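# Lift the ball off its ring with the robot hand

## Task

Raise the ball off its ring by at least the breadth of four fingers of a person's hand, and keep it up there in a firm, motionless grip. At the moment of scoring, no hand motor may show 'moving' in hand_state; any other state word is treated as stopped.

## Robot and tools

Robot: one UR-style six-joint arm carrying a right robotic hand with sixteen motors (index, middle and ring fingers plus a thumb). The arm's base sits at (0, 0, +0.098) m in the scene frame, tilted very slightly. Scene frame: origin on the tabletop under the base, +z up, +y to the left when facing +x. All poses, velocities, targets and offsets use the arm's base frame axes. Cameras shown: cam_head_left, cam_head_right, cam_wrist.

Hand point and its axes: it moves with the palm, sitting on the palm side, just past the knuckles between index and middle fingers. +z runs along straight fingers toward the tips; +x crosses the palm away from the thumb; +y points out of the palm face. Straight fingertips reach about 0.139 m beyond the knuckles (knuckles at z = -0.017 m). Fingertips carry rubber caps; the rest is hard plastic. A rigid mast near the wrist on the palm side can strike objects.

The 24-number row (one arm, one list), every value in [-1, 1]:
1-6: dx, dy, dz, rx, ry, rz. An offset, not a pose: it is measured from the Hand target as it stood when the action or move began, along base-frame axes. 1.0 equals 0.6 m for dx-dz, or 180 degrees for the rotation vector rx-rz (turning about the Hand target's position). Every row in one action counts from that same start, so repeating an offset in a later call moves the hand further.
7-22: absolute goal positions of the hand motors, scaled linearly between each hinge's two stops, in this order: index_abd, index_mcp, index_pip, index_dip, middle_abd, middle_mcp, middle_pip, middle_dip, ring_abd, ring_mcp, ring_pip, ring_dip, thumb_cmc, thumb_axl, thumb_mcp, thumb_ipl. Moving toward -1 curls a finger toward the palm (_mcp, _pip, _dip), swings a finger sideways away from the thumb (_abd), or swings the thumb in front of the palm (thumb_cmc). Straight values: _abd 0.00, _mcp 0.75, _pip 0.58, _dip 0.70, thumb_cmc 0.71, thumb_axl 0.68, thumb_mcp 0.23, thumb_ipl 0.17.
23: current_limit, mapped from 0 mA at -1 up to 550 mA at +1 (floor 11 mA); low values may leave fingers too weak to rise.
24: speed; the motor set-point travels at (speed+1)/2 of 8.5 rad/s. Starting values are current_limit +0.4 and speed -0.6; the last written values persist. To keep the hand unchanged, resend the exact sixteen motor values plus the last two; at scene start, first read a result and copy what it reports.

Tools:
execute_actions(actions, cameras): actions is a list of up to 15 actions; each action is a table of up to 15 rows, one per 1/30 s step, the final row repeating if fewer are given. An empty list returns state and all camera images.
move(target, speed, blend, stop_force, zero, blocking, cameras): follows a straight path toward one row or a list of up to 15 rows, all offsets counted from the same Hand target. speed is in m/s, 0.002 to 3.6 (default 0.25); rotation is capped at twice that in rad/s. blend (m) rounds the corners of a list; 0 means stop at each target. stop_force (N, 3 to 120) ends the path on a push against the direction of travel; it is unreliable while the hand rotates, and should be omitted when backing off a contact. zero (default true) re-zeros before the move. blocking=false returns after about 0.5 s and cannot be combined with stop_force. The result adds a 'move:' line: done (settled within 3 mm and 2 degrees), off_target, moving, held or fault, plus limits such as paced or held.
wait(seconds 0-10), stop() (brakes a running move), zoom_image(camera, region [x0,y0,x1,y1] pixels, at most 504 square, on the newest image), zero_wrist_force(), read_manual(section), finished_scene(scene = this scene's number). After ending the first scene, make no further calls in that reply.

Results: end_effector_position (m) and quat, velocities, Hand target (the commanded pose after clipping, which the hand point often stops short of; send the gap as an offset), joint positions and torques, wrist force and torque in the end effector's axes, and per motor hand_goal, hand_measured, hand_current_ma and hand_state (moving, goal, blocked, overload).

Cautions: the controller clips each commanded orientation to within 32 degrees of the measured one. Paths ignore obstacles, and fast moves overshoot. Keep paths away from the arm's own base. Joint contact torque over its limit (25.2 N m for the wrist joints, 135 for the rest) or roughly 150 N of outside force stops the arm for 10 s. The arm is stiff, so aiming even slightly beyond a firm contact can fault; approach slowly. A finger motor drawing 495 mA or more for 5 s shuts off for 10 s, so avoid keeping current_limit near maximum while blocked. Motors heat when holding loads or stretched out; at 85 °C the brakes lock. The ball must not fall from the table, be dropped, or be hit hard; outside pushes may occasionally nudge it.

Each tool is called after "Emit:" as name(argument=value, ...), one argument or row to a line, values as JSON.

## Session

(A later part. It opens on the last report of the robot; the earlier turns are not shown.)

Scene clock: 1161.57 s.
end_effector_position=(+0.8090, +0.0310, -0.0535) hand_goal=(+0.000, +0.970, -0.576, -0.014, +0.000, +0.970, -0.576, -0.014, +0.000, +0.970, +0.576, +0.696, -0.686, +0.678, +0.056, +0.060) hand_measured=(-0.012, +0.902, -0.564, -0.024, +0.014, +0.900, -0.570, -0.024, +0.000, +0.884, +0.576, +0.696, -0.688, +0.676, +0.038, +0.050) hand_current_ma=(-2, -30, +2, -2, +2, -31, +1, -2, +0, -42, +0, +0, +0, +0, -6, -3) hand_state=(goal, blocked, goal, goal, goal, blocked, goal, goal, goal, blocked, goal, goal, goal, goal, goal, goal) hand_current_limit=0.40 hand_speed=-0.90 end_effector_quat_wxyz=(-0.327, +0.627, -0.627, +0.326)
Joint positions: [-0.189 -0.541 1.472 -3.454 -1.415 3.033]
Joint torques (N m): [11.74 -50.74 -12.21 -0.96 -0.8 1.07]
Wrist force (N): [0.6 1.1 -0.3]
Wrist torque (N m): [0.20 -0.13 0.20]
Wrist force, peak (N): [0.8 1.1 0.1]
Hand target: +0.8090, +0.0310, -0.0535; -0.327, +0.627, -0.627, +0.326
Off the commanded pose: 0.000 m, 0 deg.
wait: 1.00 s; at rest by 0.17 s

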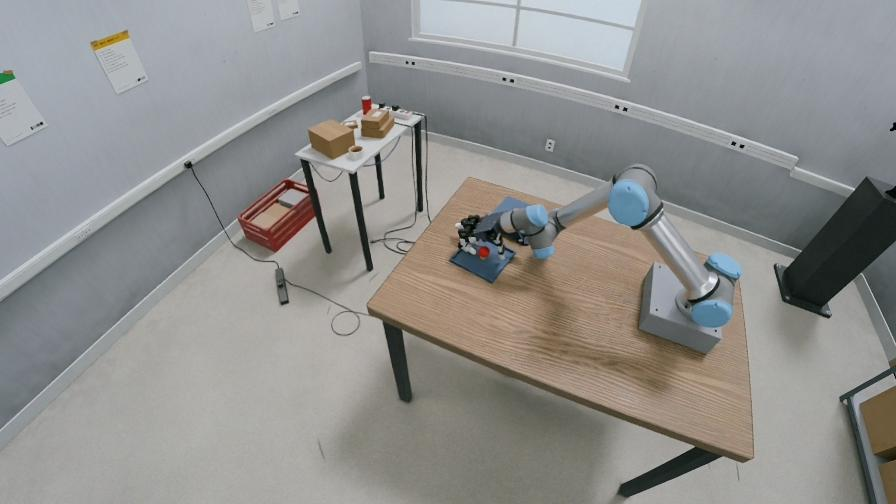

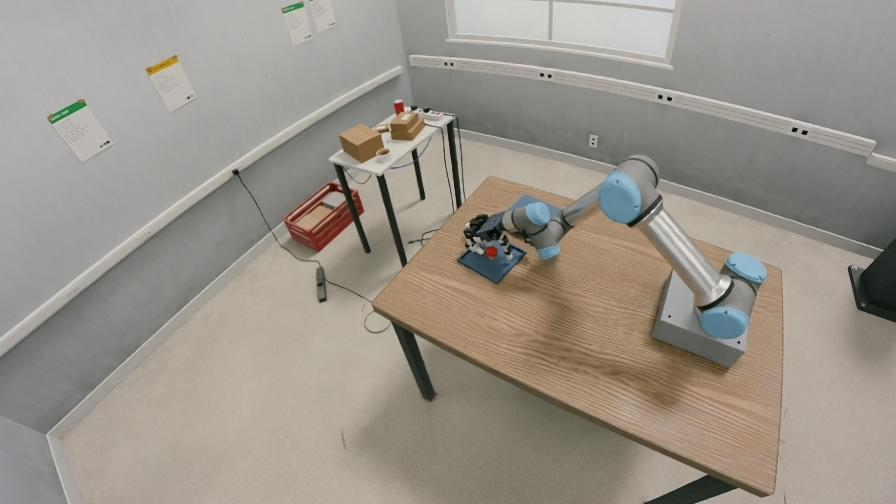

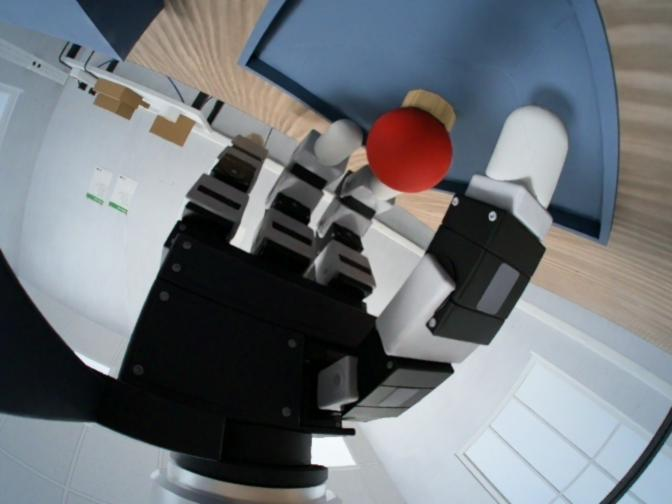

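Emit:
move(
  target=[0,0,0.1,0,0,0, 0,0.97,-0.577,-0.0145, 0,0.97,-0.577,-0.0145, 0,0.97,0.576,0.696, -0.686,0.678,0.056,0.059, 0.4,-0.9],
  speed=0.1,
  cameras=["all"],
)

Emit:
zoom_image(
  camera="cam_wrist",
  region=[280, 0, 620, 250],
)

Emit:
zoom_image(
  camera="cam_head_left",
  region=[400, 150, 600, 350],
)

Emit:
zoom_image(
  camera="cam_head_right",
  region=[400, 150, 600, 350],
)

Scene clock: 1178.77 s.
end_effector_position=(+0.8090, +0.0310, +0.0065) hand_goal=(+0.000, +0.970, -0.576, -0.014, +0.000, +0.970, -0.576, -0.014, +0.000, +0.970, +0.576, +0.696, -0.686, +0.678, +0.056, +0.060) hand_measured=(-0.012, +0.904, -0.564, -0.024, +0.014, +0.902, -0.570, -0.024, +0.000, +0.884, +0.576, +0.696, -0.688, +0.676, +0.038, +0.050) hand_current_ma=(-2, -29, +2, -2, +2, -30, +1, -2, +0, -42, +0, +0, +0, +0, -6, -3) hand_state=(goal, blocked, goal, goal, goal, blocked, goal, goal, goal, blocked, goal, goal, goal, goal, goal, goal) hand_current_limit=0.40 hand_speed=-0.90 end_effector_quat_wxyz=(-0.327, +0.627, -0.627, +0.326)
Joint positions: [-0.189 -0.651 1.496 -3.368 -1.415 3.033]
Joint torques (N m): [0.46 -63.59 -8.97 -1.06 0.42 -0.63]
Wrist force (N): [0.7 0.9 -0.2]
Wrist torque (N m): [0.16 -0.14 0.18]
Wrist force, peak (N): [0.8 2.0 0.6]
Hand target: +0.8090, +0.0310, +0.0065; -0.327, +0.627, -0.627, +0.326
Off the commanded pose: 0.000 m, 0 deg.
move: done

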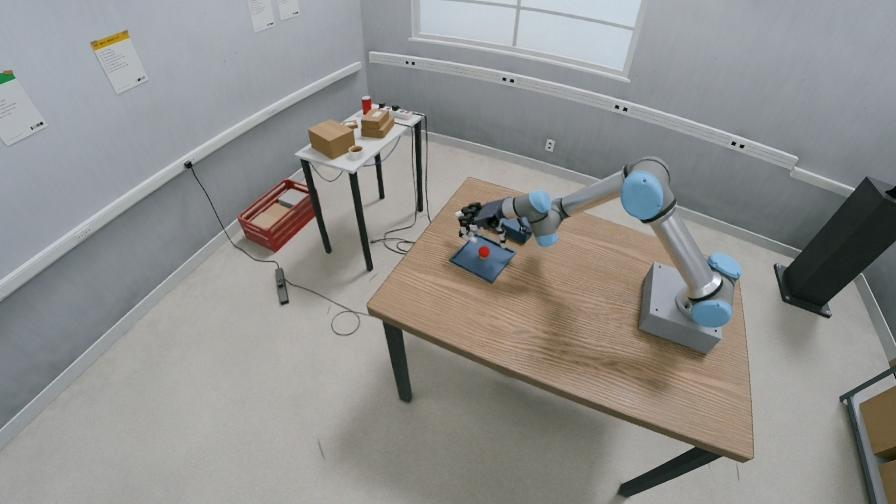

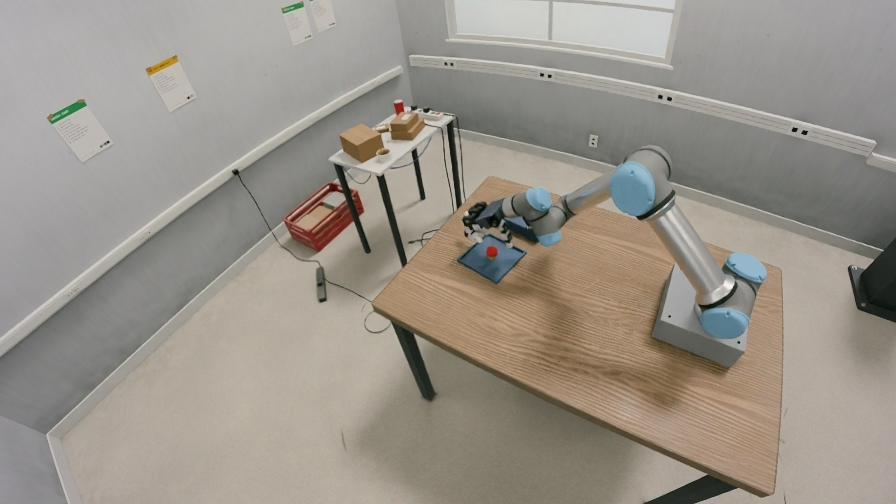

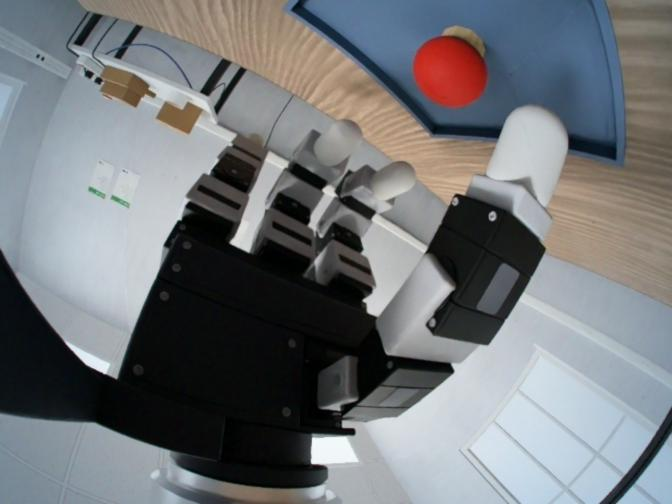

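Scaled by 1.482 from the camera's 672x504 image, which has a finer 960x720 frame.

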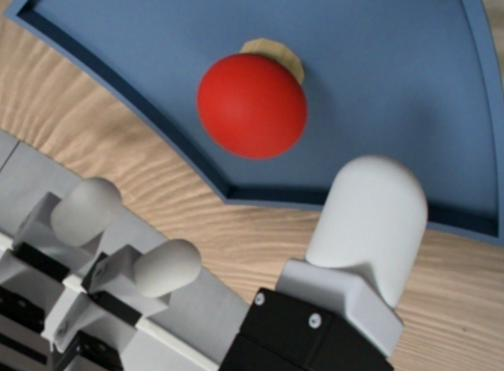

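Scaled by 2.520 from the camera's 896x504 image, which has a finer 1280x720 frame.

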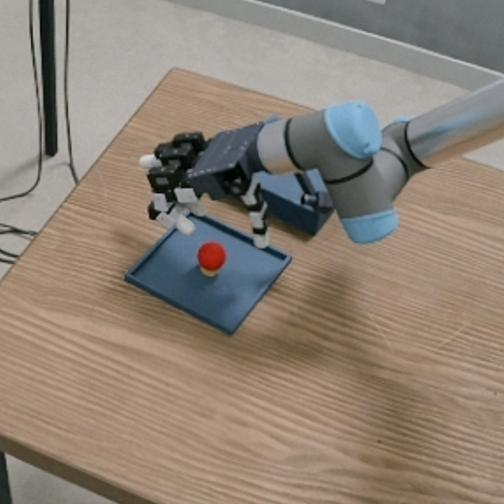

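Scaled by 2.520 from the camera's 896x504 image, which has a finer 1280x720 frame.

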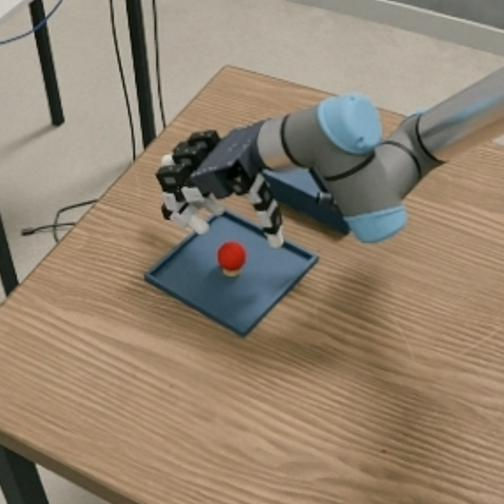

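Emit:
move(
  target=[
    [0,0,-0.1,0,0,0, 0,0.97,-0.577,-0.0145, 0,0.97,-0.577,-0.0145, 0,0.97,0.576,0.696, -0.686,0.678,0.011,-0.092, 0.4,-0.85],
    [0,0,-0.1,0,0,0, 0,0.70,-0.635,-0.048, 0,0.70,-0.635,-0.048, 0,0.97,0.576,0.696, -0.686,0.678,-0.236,-0.286, 0.4,-0.85],
    [0,0,-0.1,0,0,0, 0,0.575,-0.73,-0.10, 0,0.575,-0.73,-0.10, 0,0.97,0.576,0.696, -0.686,0.678,-0.457,-0.394, 0.4,-0.85],
    [0,0,0.1167,0,0,0, 0,0.575,-0.73,-0.10, 0,0.575,-0.73,-0.10, 0,0.97,0.576,0.696, -0.686,0.678,-0.457,-0.394, 0.4,-0.85],
  ],
  speed=[0.15, 0.15, 0.15, 0.15],
  cameras=["all"],
)

Emit:
zoom_image(
  camera="cam_wrist",
  region=[280, 0, 620, 250],
)

Emit:
zoom_image(
  camera="cam_head_left",
  region=[440, 180, 530, 270],
)

Scene clock: 1232.70 s.
end_effector_position=(+0.8090, +0.0310, +0.0765) hand_goal=(+0.000, +0.576, -0.730, -0.100, +0.000, +0.576, -0.730, -0.100, +0.000, +0.970, +0.576, +0.696, -0.686, +0.678, -0.456, -0.394) hand_measured=(-0.012, +0.794, -0.614, -0.060, +0.014, +0.770, -0.620, -0.066, +0.000, +0.884, +0.576, +0.696, -0.674, +0.684, -0.098, -0.196) hand_current_ma=(-2, +146, +56, +13, +2, +124, +53, +11, +0, -41, +0, +0, +3, +1, +372, +176) hand_state=(goal, blocked, blocked, blocked, goal, blocked, blocked, blocked, goal, blocked, goal, goal, goal, goal, blocked, blocked) hand_current_limit=0.40 hand_speed=-0.85 end_effector_quat_wxyz=(-0.327, +0.627, -0.627, +0.326)
Joint positions: [-0.189 -0.768 1.496 -3.251 -1.415 3.033]
Joint torques (N m): [-12.09 -59.78 -27.73 -1.11 2.14 -1.03]
Wrist force (N): [0.4 1.4 0.4]
Wrist torque (N m): [0.14 -0.10 0.12]
Wrist force, peak (N): [0.6 2.2 1.0]
Hand target: +0.8090, +0.0310, +0.0766; -0.327, +0.627, -0.627, +0.326
Off the commanded pose: 0.000 m, 0 deg.
move: done

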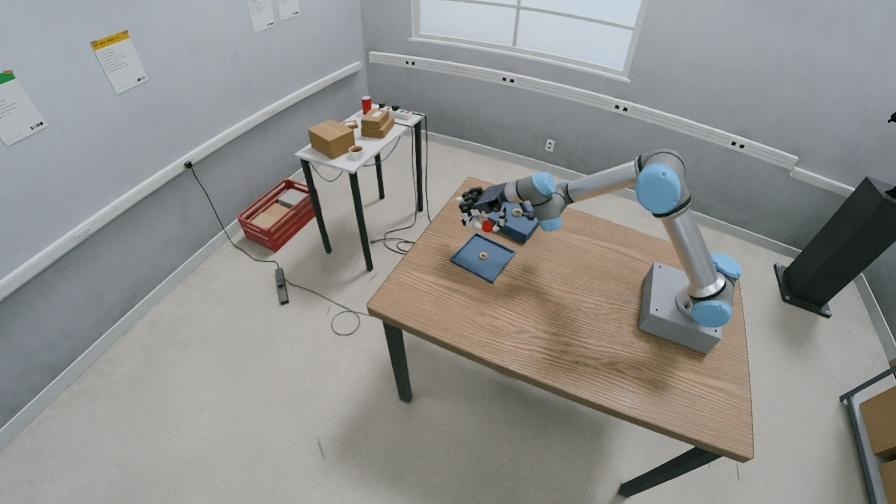

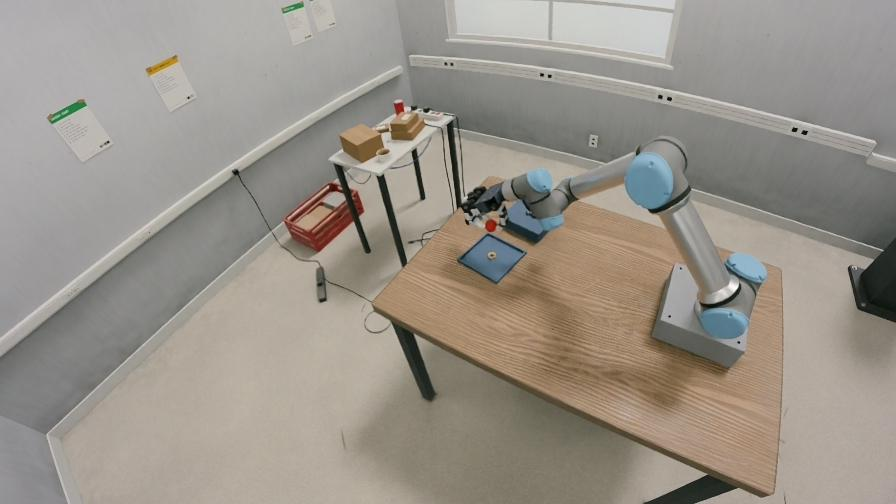

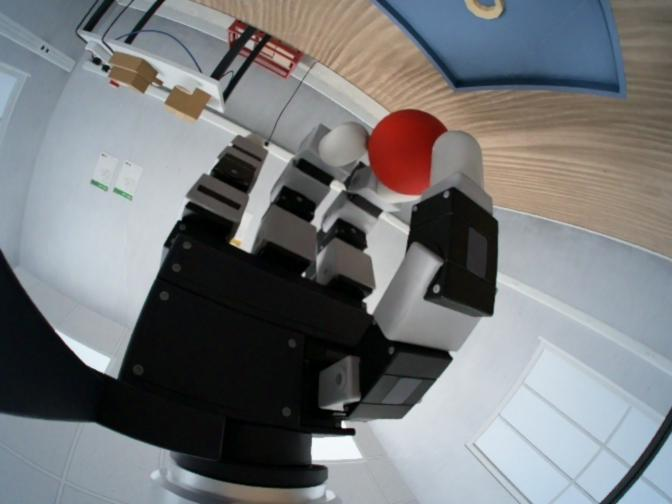

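Scaled by 1.482 from the camera's 672x504 image, which has a finer 960x720 frame.

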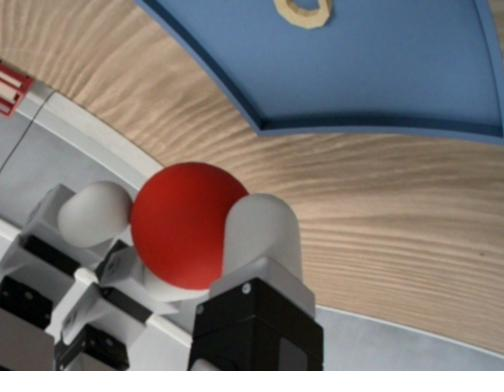

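Scaled by 5.600 from the camera's 896x504 image, which has a finer 1280x720 frame.

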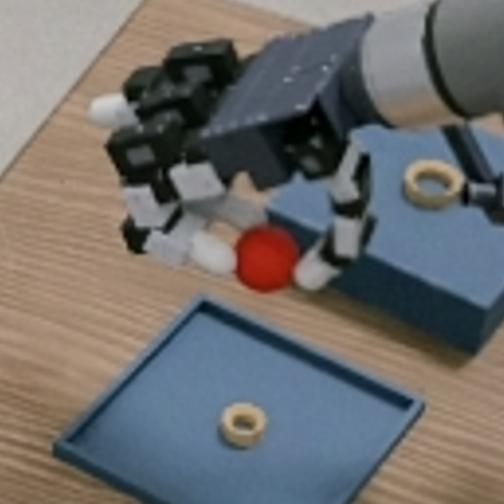

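Emit:
move(
  target=[0,0,-0.05,0,0,0, 0,0.575,-0.73,-0.10, 0,0.575,-0.73,-0.10, 0,0.97,0.576,0.696, -0.686,0.678,-0.457,-0.394, 0.4,-0.85],
  speed=0.1,
  cameras=["cam_wrist"],
)

Emit:
zoom_image(
  camera="cam_wrist",
  region=[380, 0, 580, 150],
)

Emit:
move(
  target=[0,0,-0.05,0,0,0, 0,0.575,-0.73,-0.10, 0,0.575,-0.73,-0.10, 0,0.97,0.576,0.696, -0.686,0.678,-0.457,-0.394, 0.4,-0.85],
  speed=0.1,
  cameras=["cam_wrist"],
)

Emit:
zoom_image(
  camera="cam_wrist",
  region=[380, 0, 580, 150],
)

Emit:
move(
  target=[0,0,-0.05,0,0,0, 0,0.575,-0.73,-0.10, 0,0.575,-0.73,-0.10, 0,0.97,0.576,0.696, -0.686,0.678,-0.457,-0.394, 0.4,-0.85],
  speed=0.1,
  cameras=["cam_wrist"],
)

Emit:
zoom_image(
  camera="cam_wrist",
  region=[380, 0, 580, 150],
)

Scene clock: 1254.37 s.
end_effector_position=(+0.8089, +0.0310, +0.0466) hand_goal=(+0.000, +0.576, -0.730, -0.100, +0.000, +0.576, -0.730, -0.100, +0.000, +0.970, +0.576, +0.696, -0.686, +0.678, -0.456, -0.394) hand_measured=(-0.012, +0.794, -0.614, -0.060, +0.014, +0.770, -0.620, -0.066, +0.000, +0.884, +0.576, +0.696, -0.674, +0.684, -0.098, -0.196) hand_current_ma=(-2, +146, +56, +13, +2, +124, +53, +11, +0, -41, +0, +0, +3, +1, +372, +176) hand_state=(goal, blocked, blocked, blocked, goal, blocked, blocked, blocked, goal, blocked, goal, goal, goal, goal, blocked, blocked) hand_current_limit=0.40 hand_speed=-0.85 end_effector_quat_wxyz=(-0.327, +0.627, -0.627, +0.326)
Joint positions: [-0.189 -0.72 1.5 -3.303 -1.415 3.033]
Joint torques (N m): [-8.69 -45.49 -28.21 -4.75 2.05 0.08]
Wrist force (N): [0.6 1.2 0.1]
Wrist torque (N m): [0.15 -0.12 0.14]
Wrist force, peak (N): [0.7 1.9 0.6]
Hand target: +0.8090, +0.0310, +0.0466; -0.327, +0.627, -0.627, +0.326
Off the commanded pose: 0.000 m, 0 deg.
move: done
Images, in order (width x height): cam_wrist 672x504.

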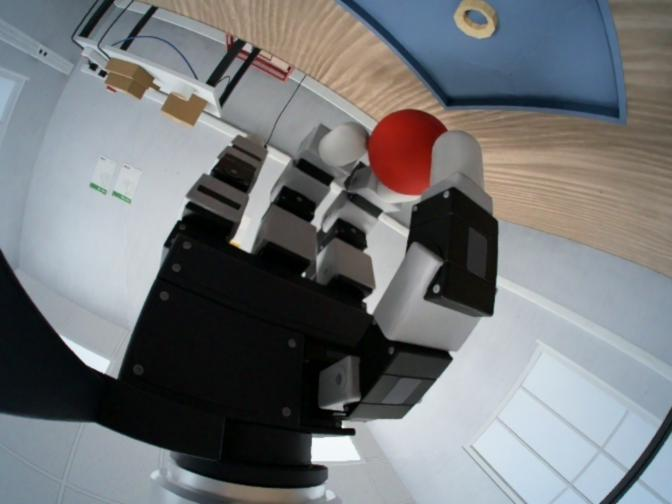

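Scaled by 2.520 from the camera's 672x504 image, which has a finer 960x720 frame.

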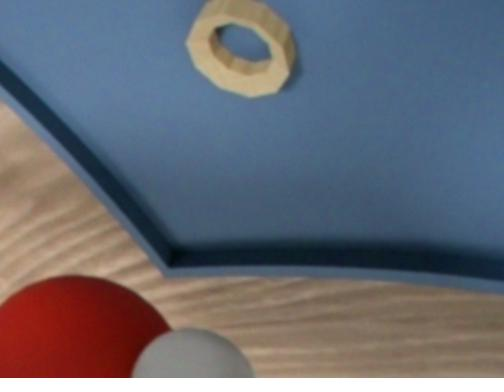

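Scene clock: 1255.23 s.
end_effector_position=(+0.8090, +0.0309, +0.0166) hand_goal=(+0.000, +0.576, -0.730, -0.100, +0.000, +0.576, -0.730, -0.100, +0.000, +0.970, +0.576, +0.696, -0.686, +0.678, -0.456, -0.394) hand_measured=(-0.012, +0.794, -0.614, -0.060, +0.014, +0.770, -0.620, -0.066, +0.000, +0.884, +0.576, +0.696, -0.674, +0.684, -0.098, -0.196) hand_current_ma=(-2, +146, +56, +13, +2, +124, +53, +11, +0, -41, +0, +0, +3, +1, +372, +176) hand_state=(goal, blocked, blocked, blocked, goal, blocked, blocked, blocked, goal, blocked, goal, goal, goal, goal, blocked, blocked) hand_current_limit=0.40 hand_speed=-0.85 end_effector_quat_wxyz=(-0.327, +0.627, -0.627, +0.326)
Joint positions: [-0.189 -0.669 1.498 -3.352 -1.415 3.033]
Joint torques (N m): [-3.67 -46.73 -26.21 -4.6 1.37 1.16]
Wrist force (N): [0.5 1.5 0.3]
Wrist torque (N m): [0.17 -0.12 0.14]
Wrist force, peak (N): [0.5 1.9 0.8]
Hand target: +0.8090, +0.0310, +0.0166; -0.327, +0.627, -0.627, +0.326
Off the commanded pose: 0.000 m, 0 deg.
move: done
Images, in order (width x height): cam_wrist 672x504.

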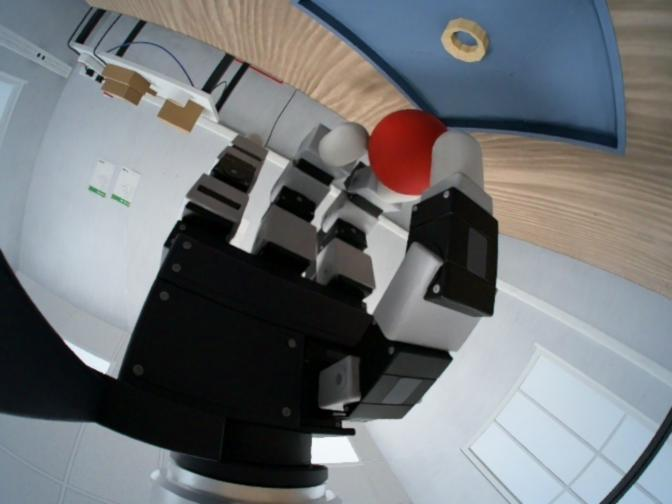

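Scaled by 2.520 from the camera's 672x504 image, which has a finer 960x720 frame.

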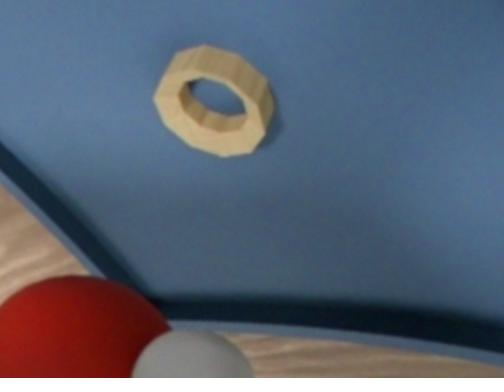

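Scene clock: 1256.10 s.
end_effector_position=(+0.8090, +0.0310, -0.0134) hand_goal=(+0.000, +0.576, -0.730, -0.100, +0.000, +0.576, -0.730, -0.100, +0.000, +0.970, +0.576, +0.696, -0.686, +0.678, -0.456, -0.394) hand_measured=(-0.012, +0.794, -0.614, -0.060, +0.014, +0.770, -0.620, -0.066, +0.000, +0.884, +0.576, +0.696, -0.674, +0.684, -0.098, -0.196) hand_current_ma=(-2, +146, +56, +13, +2, +124, +53, +11, +0, -41, +0, +0, +3, +1, +372, +176) hand_state=(goal, blocked, blocked, blocked, goal, blocked, blocked, blocked, goal, blocked, goal, goal, goal, goal, blocked, blocked) hand_current_limit=0.40 hand_speed=-0.85 end_effector_quat_wxyz=(-0.327, +0.627, -0.627, +0.326)
Joint positions: [-0.189 -0.615 1.491 -3.398 -1.415 3.033]
Joint torques (N m): [-0.51 -48.55 -25.28 -4.47 0.68 0.15]
Wrist force (N): [0.4 1.4 0.5]
Wrist torque (N m): [0.14 -0.12 0.15]
Wrist force, peak (N): [0.5 1.7 0.5]
Hand target: +0.8090, +0.0310, -0.0134; -0.327, +0.627, -0.627, +0.326
Off the commanded pose: 0.000 m, 0 deg.
move: done
Images, in order (width x height): cam_wrist 672x504.

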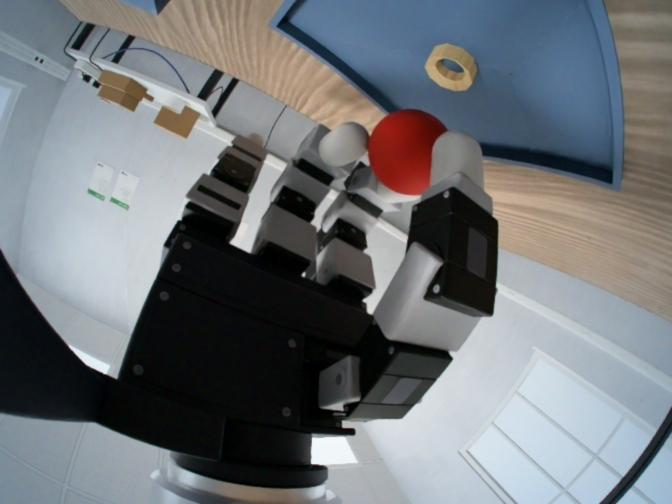

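Scaled by 2.520 from the camera's 672x504 image, which has a finer 960x720 frame.

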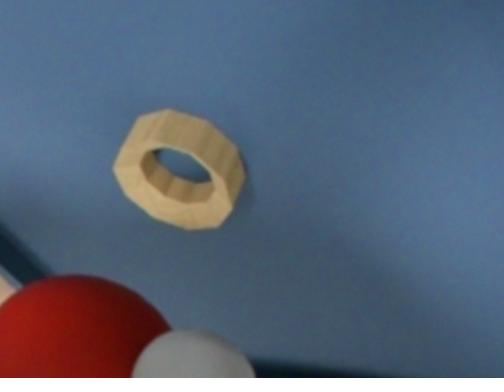

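Emit:
move(
  target=[
    [0,0,0.15,0,0,0, 0,0.575,-0.73,-0.10, 0,0.575,-0.73,-0.10, 0,0.97,0.576,0.696, -0.686,0.678,-0.457,-0.394, 0.4,-0.85],
    [-0.0767,-0.4483,0.15,0,0,0, 0,0.575,-0.73,-0.10, 0,0.575,-0.73,-0.10, 0,0.97,0.576,0.696, -0.686,0.678,-0.457,-0.394, 0.4,-0.85],
  ],
  speed=[0.2,0.2],
  blend=[0.03,0],
  cameras=["all"],
)

Emit:
zoom_image(
  camera="cam_wrist",
  region=[380, 0, 580, 150],
)

Emit:
zoom_image(
  camera="cam_head_left",
  region=[460, 160, 550, 250],
)

Emit:
zoom_image(
  camera="cam_head_right",
  region=[460, 160, 550, 250],
)

Scene clock: 1271.60 s.
end_effector_position=(+0.7630, -0.2379, +0.0766) hand_goal=(+0.000, +0.576, -0.730, -0.100, +0.000, +0.576, -0.730, -0.100, +0.000, +0.970, +0.576, +0.696, -0.686, +0.678, -0.456, -0.394) hand_measured=(-0.012, +0.794, -0.614, -0.060, +0.014, +0.770, -0.620, -0.066, +0.000, +0.884, +0.576, +0.696, -0.674, +0.684, -0.098, -0.196) hand_current_ma=(-2, +146, +56, +13, +2, +123, +53, +11, +0, -41, +0, +0, +3, +2, +372, +176) hand_state=(goal, blocked, blocked, blocked, goal, blocked, blocked, blocked, goal, blocked, goal, goal, goal, goal, blocked, blocked) hand_current_limit=0.40 hand_speed=-0.85 end_effector_quat_wxyz=(-0.327, +0.627, -0.627, +0.326)
Joint positions: [-0.595 -0.776 1.495 -3.159 -1.092 2.772]
Joint torques (N m): [-10.45 -46.14 -26.92 -0.87 2.47 -1.05]
Wrist force (N): [0.5 1.1 0.2]
Wrist torque (N m): [0.12 -0.11 0.18]
Wrist force, peak (N): [0.5 2.6 1.3]
Hand target: +0.7630, -0.2380, +0.0766; -0.327, +0.627, -0.627, +0.326
Off the commanded pose: 0.000 m, 0 deg.
move: done

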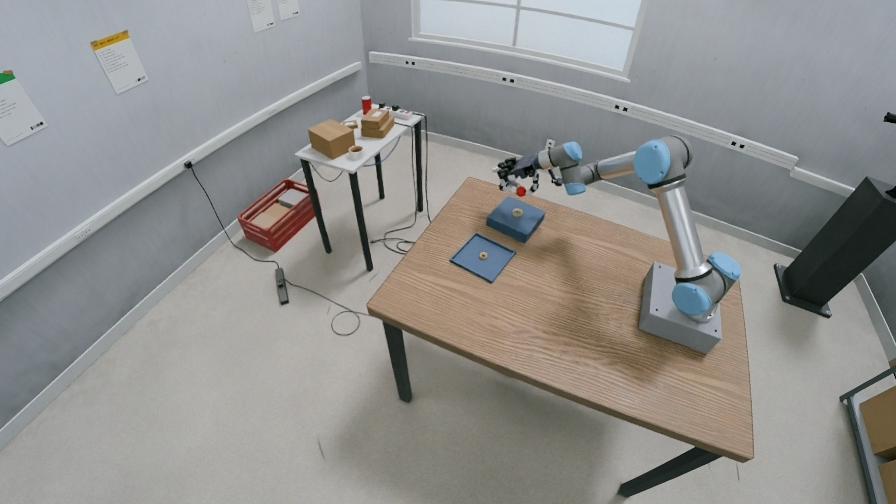

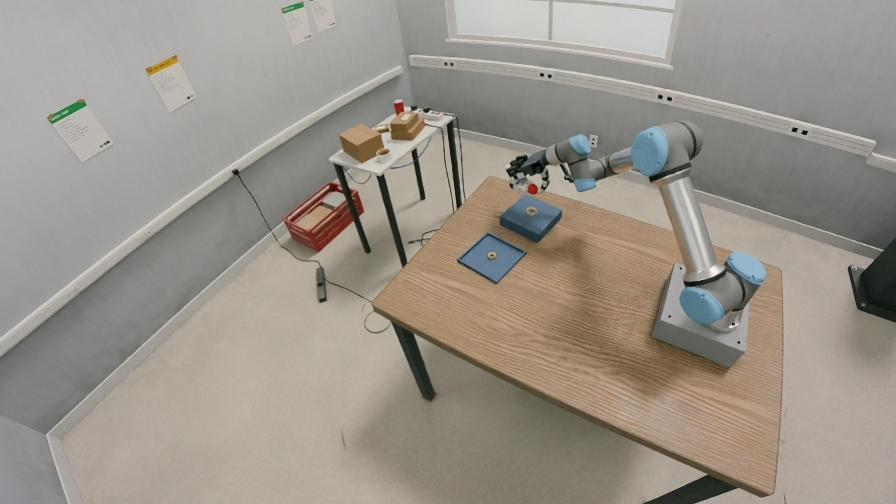

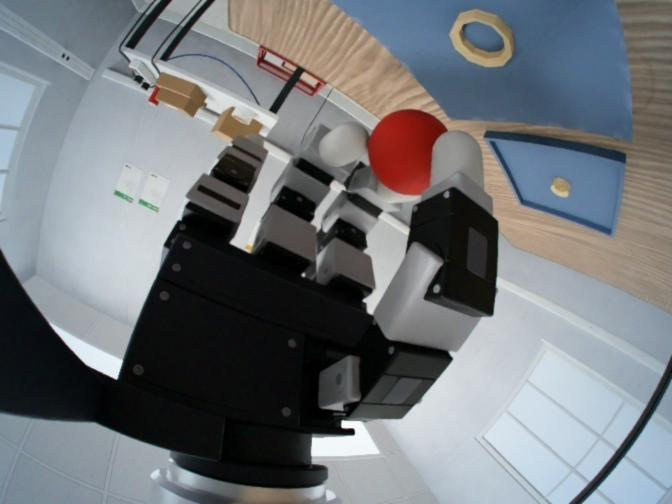

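Scaled by 2.520 from the camera's 672x504 image, which has a finer 960x720 frame.

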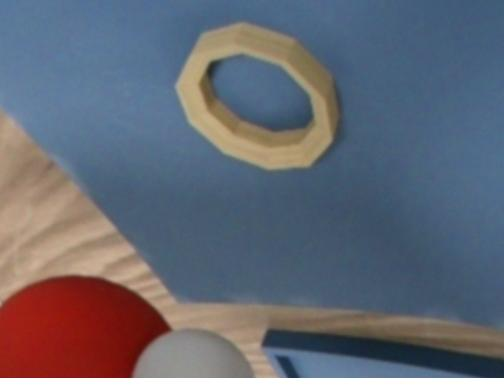

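Scaled by 5.600 from the camera's 896x504 image, which has a finer 1280x720 frame.

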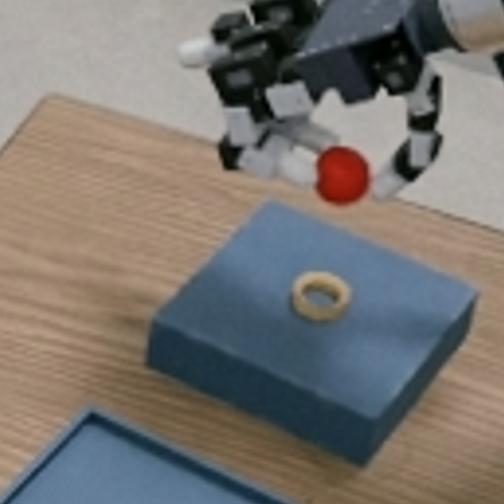

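Scaled by 5.600 from the camera's 896x504 image, which has a finer 1280x720 frame.

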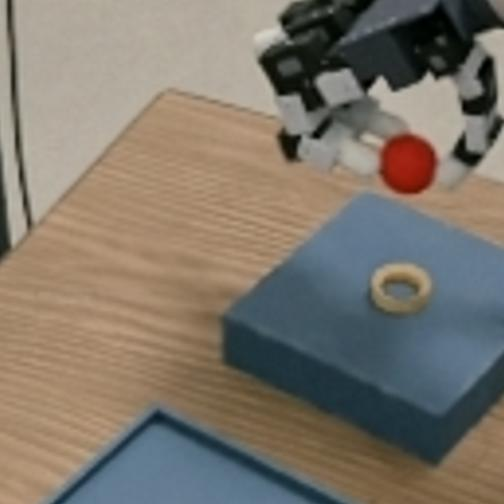

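Emit:
move(
  target=[-0.0025,0.0183,-0.0752,0,0,0, 0,0.575,-0.73,-0.10, 0,0.575,-0.73,-0.10, 0,0.97,0.576,0.696, -0.686,0.678,-0.457,-0.394, 0.4,-0.85],
  speed=0.1,
  cameras=["all"],
)

Emit:
zoom_image(
  camera="cam_wrist",
  region=[380, 0, 580, 150],
)

Emit:
zoom_image(
  camera="cam_head_left",
  region=[460, 160, 550, 250],
)

Emit:
zoom_image(
  camera="cam_head_right",
  region=[460, 160, 550, 250],
)

Scene clock: 1327.60 s.
end_effector_position=(+0.7615, -0.2270, +0.0315) hand_goal=(+0.000, +0.576, -0.730, -0.100, +0.000, +0.576, -0.730, -0.100, +0.000, +0.970, +0.576, +0.696, -0.686, +0.678, -0.456, -0.394) hand_measured=(-0.012, +0.794, -0.614, -0.060, +0.014, +0.770, -0.620, -0.066, +0.000, +0.884, +0.576, +0.696, -0.674, +0.684, -0.098, -0.196) hand_current_ma=(-2, +146, +56, +13, +2, +123, +53, +11, +0, -41, +0, +0, +3, +2, +372, +176) hand_state=(goal, blocked, blocked, blocked, goal, blocked, blocked, blocked, goal, blocked, goal, goal, goal, goal, blocked, blocked) hand_current_limit=0.40 hand_speed=-0.85 end_effector_quat_wxyz=(-0.327, +0.627, -0.627, +0.326)
Joint positions: [-0.582 -0.711 1.519 -3.252 -1.102 2.781]
Joint torques (N m): [10.94 -45.77 -9.27 -4.83 -0.66 1.2]
Wrist force (N): [0.4 1.2 0.2]
Wrist torque (N m): [0.12 -0.09 0.00]
Wrist force, peak (N): [0.2 2.1 0.7]
Hand target: +0.7615, -0.2270, +0.0314; -0.327, +0.627, -0.627, +0.326
Off the commanded pose: 0.000 m, 0 deg.
move: done

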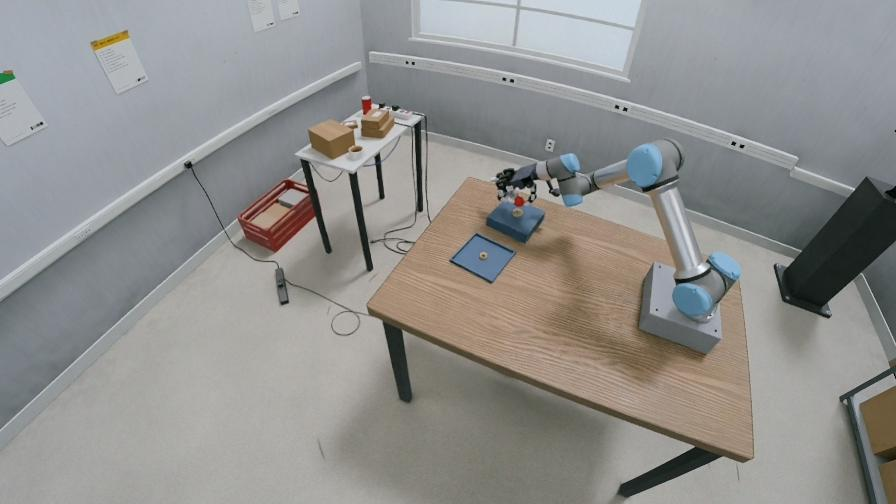

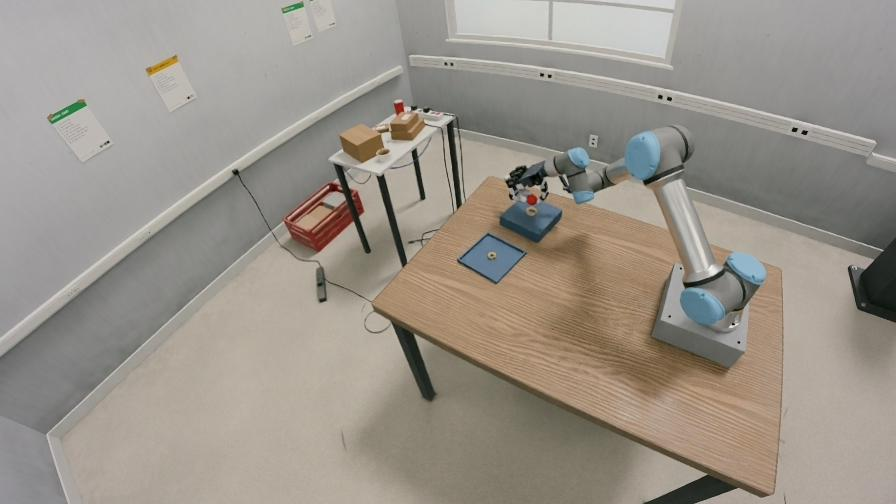

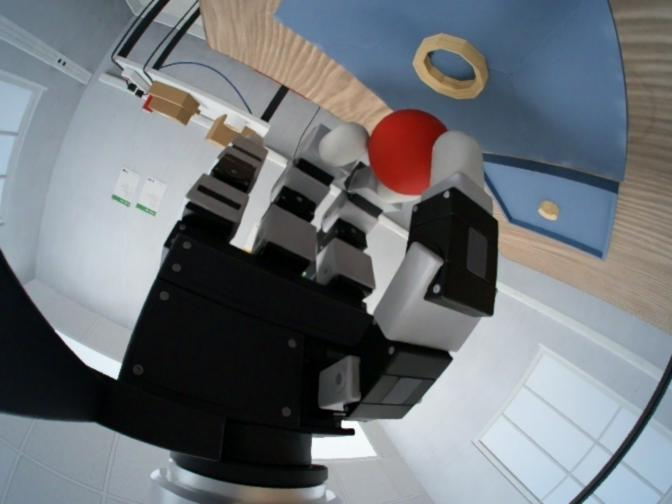

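Scaled by 2.520 from the camera's 672x504 image, which has a finer 960x720 frame.

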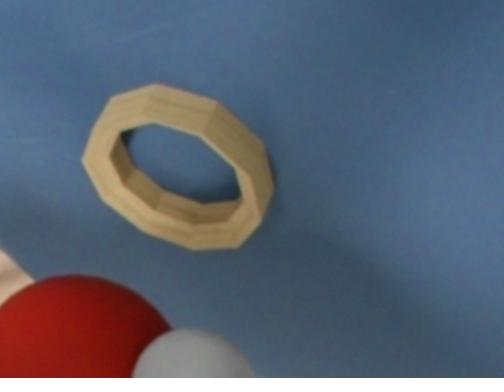

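Scaled by 5.600 from the camera's 896x504 image, which has a finer 1280x720 frame.

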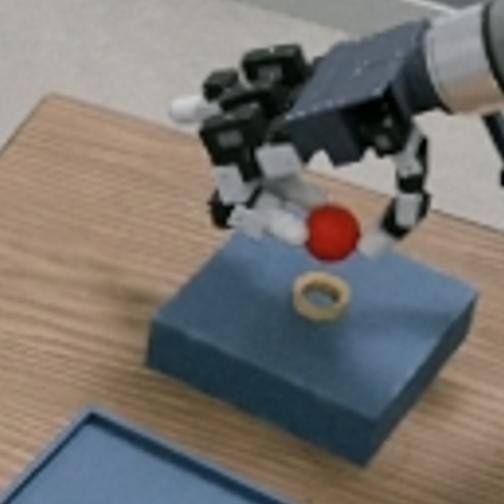

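Scaled by 5.600 from the camera's 896x504 image, which has a finer 1280x720 frame.

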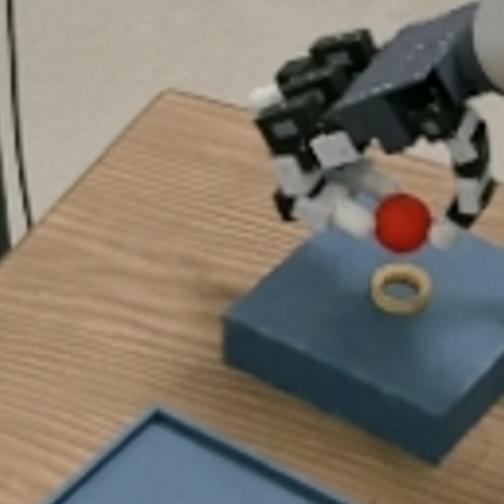

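Emit:
move(
  target=[0.0,0.0,-0.0807,0,0,0, 0,0.575,-0.73,-0.10, 0,0.575,-0.73,-0.10, 0,0.97,0.576,0.696, -0.686,0.678,-0.457,-0.394, 0.4,-0.85],
  speed=0.03,
  stop_force=3,
  cameras=["all"],
)

Emit:
zoom_image(
  camera="cam_wrist",
  region=[330, 50, 530, 200],
)

Emit:
zoom_image(
  camera="cam_head_left",
  region=[480, 180, 550, 250],
)

Emit:
zoom_image(
  camera="cam_head_right",
  region=[490, 180, 560, 250],
)

Scene clock: 1352.07 s.
end_effector_position=(+0.7614, -0.2270, -0.0105) hand_goal=(+0.000, +0.576, -0.730, -0.100, +0.000, +0.576, -0.730, -0.100, +0.000, +0.970, +0.576, +0.696, -0.686, +0.678, -0.456, -0.394) hand_measured=(-0.012, +0.792, -0.628, -0.082, +0.014, +0.770, -0.626, -0.086, +0.000, +0.884, +0.576, +0.696, -0.676, +0.684, -0.096, -0.196) hand_current_ma=(-2, +143, +47, +5, +2, +123, +49, +3, +0, -41, +0, +0, +2, +1, +374, +176) hand_state=(goal, blocked, blocked, goal, goal, blocked, blocked, goal, goal, blocked, goal, goal, goal, goal, blocked, blocked) hand_current_limit=0.40 hand_speed=-0.85 end_effector_quat_wxyz=(-0.327, +0.627, -0.627, +0.326)
Joint positions: [-0.582 -0.637 1.512 -3.318 -1.102 2.781]
Joint torques (N m): [6.54 -63.28 -9.59 -1.11 1.38 -0.61]
Wrist force (N): [0.3 1.3 0.3]
Wrist torque (N m): [0.13 -0.08 -0.03]
Wrist force, peak (N): [3.5 -1.3 -2.8]
Hand target: +0.7614, -0.2270, -0.0105; -0.327, +0.627, -0.627, +0.326 (not the last commanded pose)
Off the commanded pose: 0.007 m, 0 deg.
move: contact

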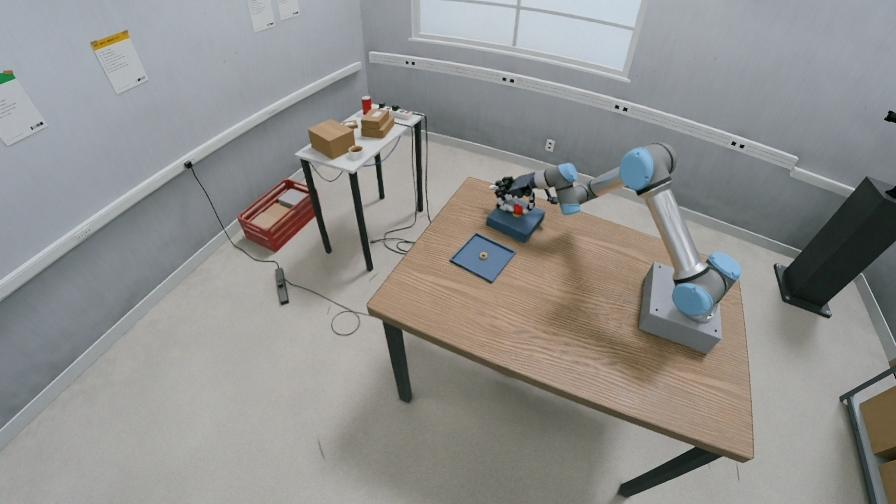

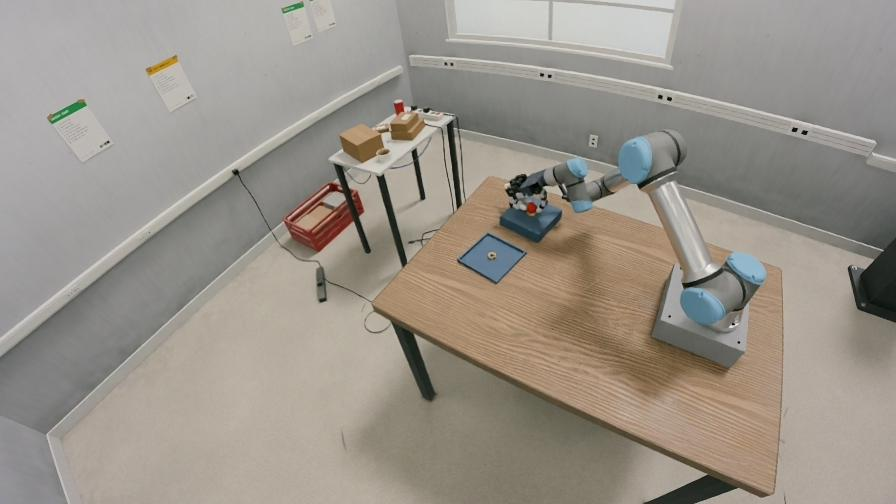

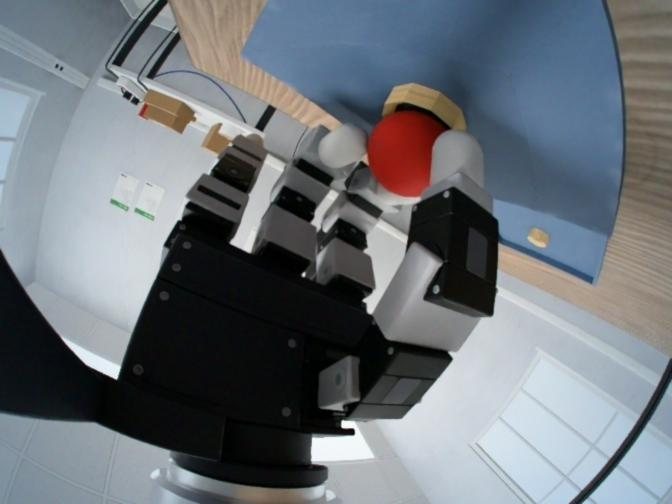

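Scaled by 2.520 from the camera's 672x504 image, which has a finer 960x720 frame.

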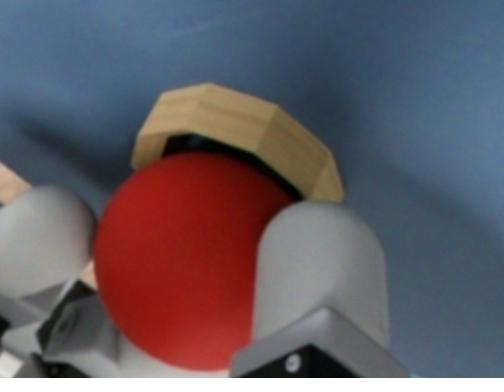

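Scaled by 7.200 from the camera's 896x504 image, which has a finer 1280x720 frame.

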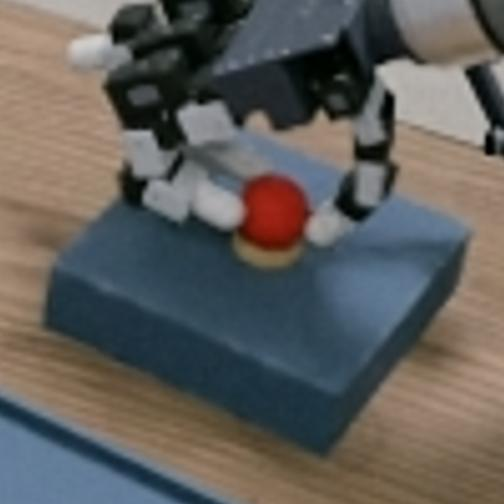

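Scaled by 7.200 from the camera's 896x504 image, which has a finer 1280x720 frame.

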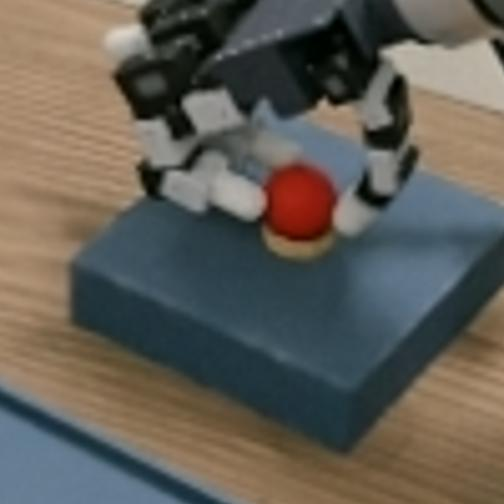

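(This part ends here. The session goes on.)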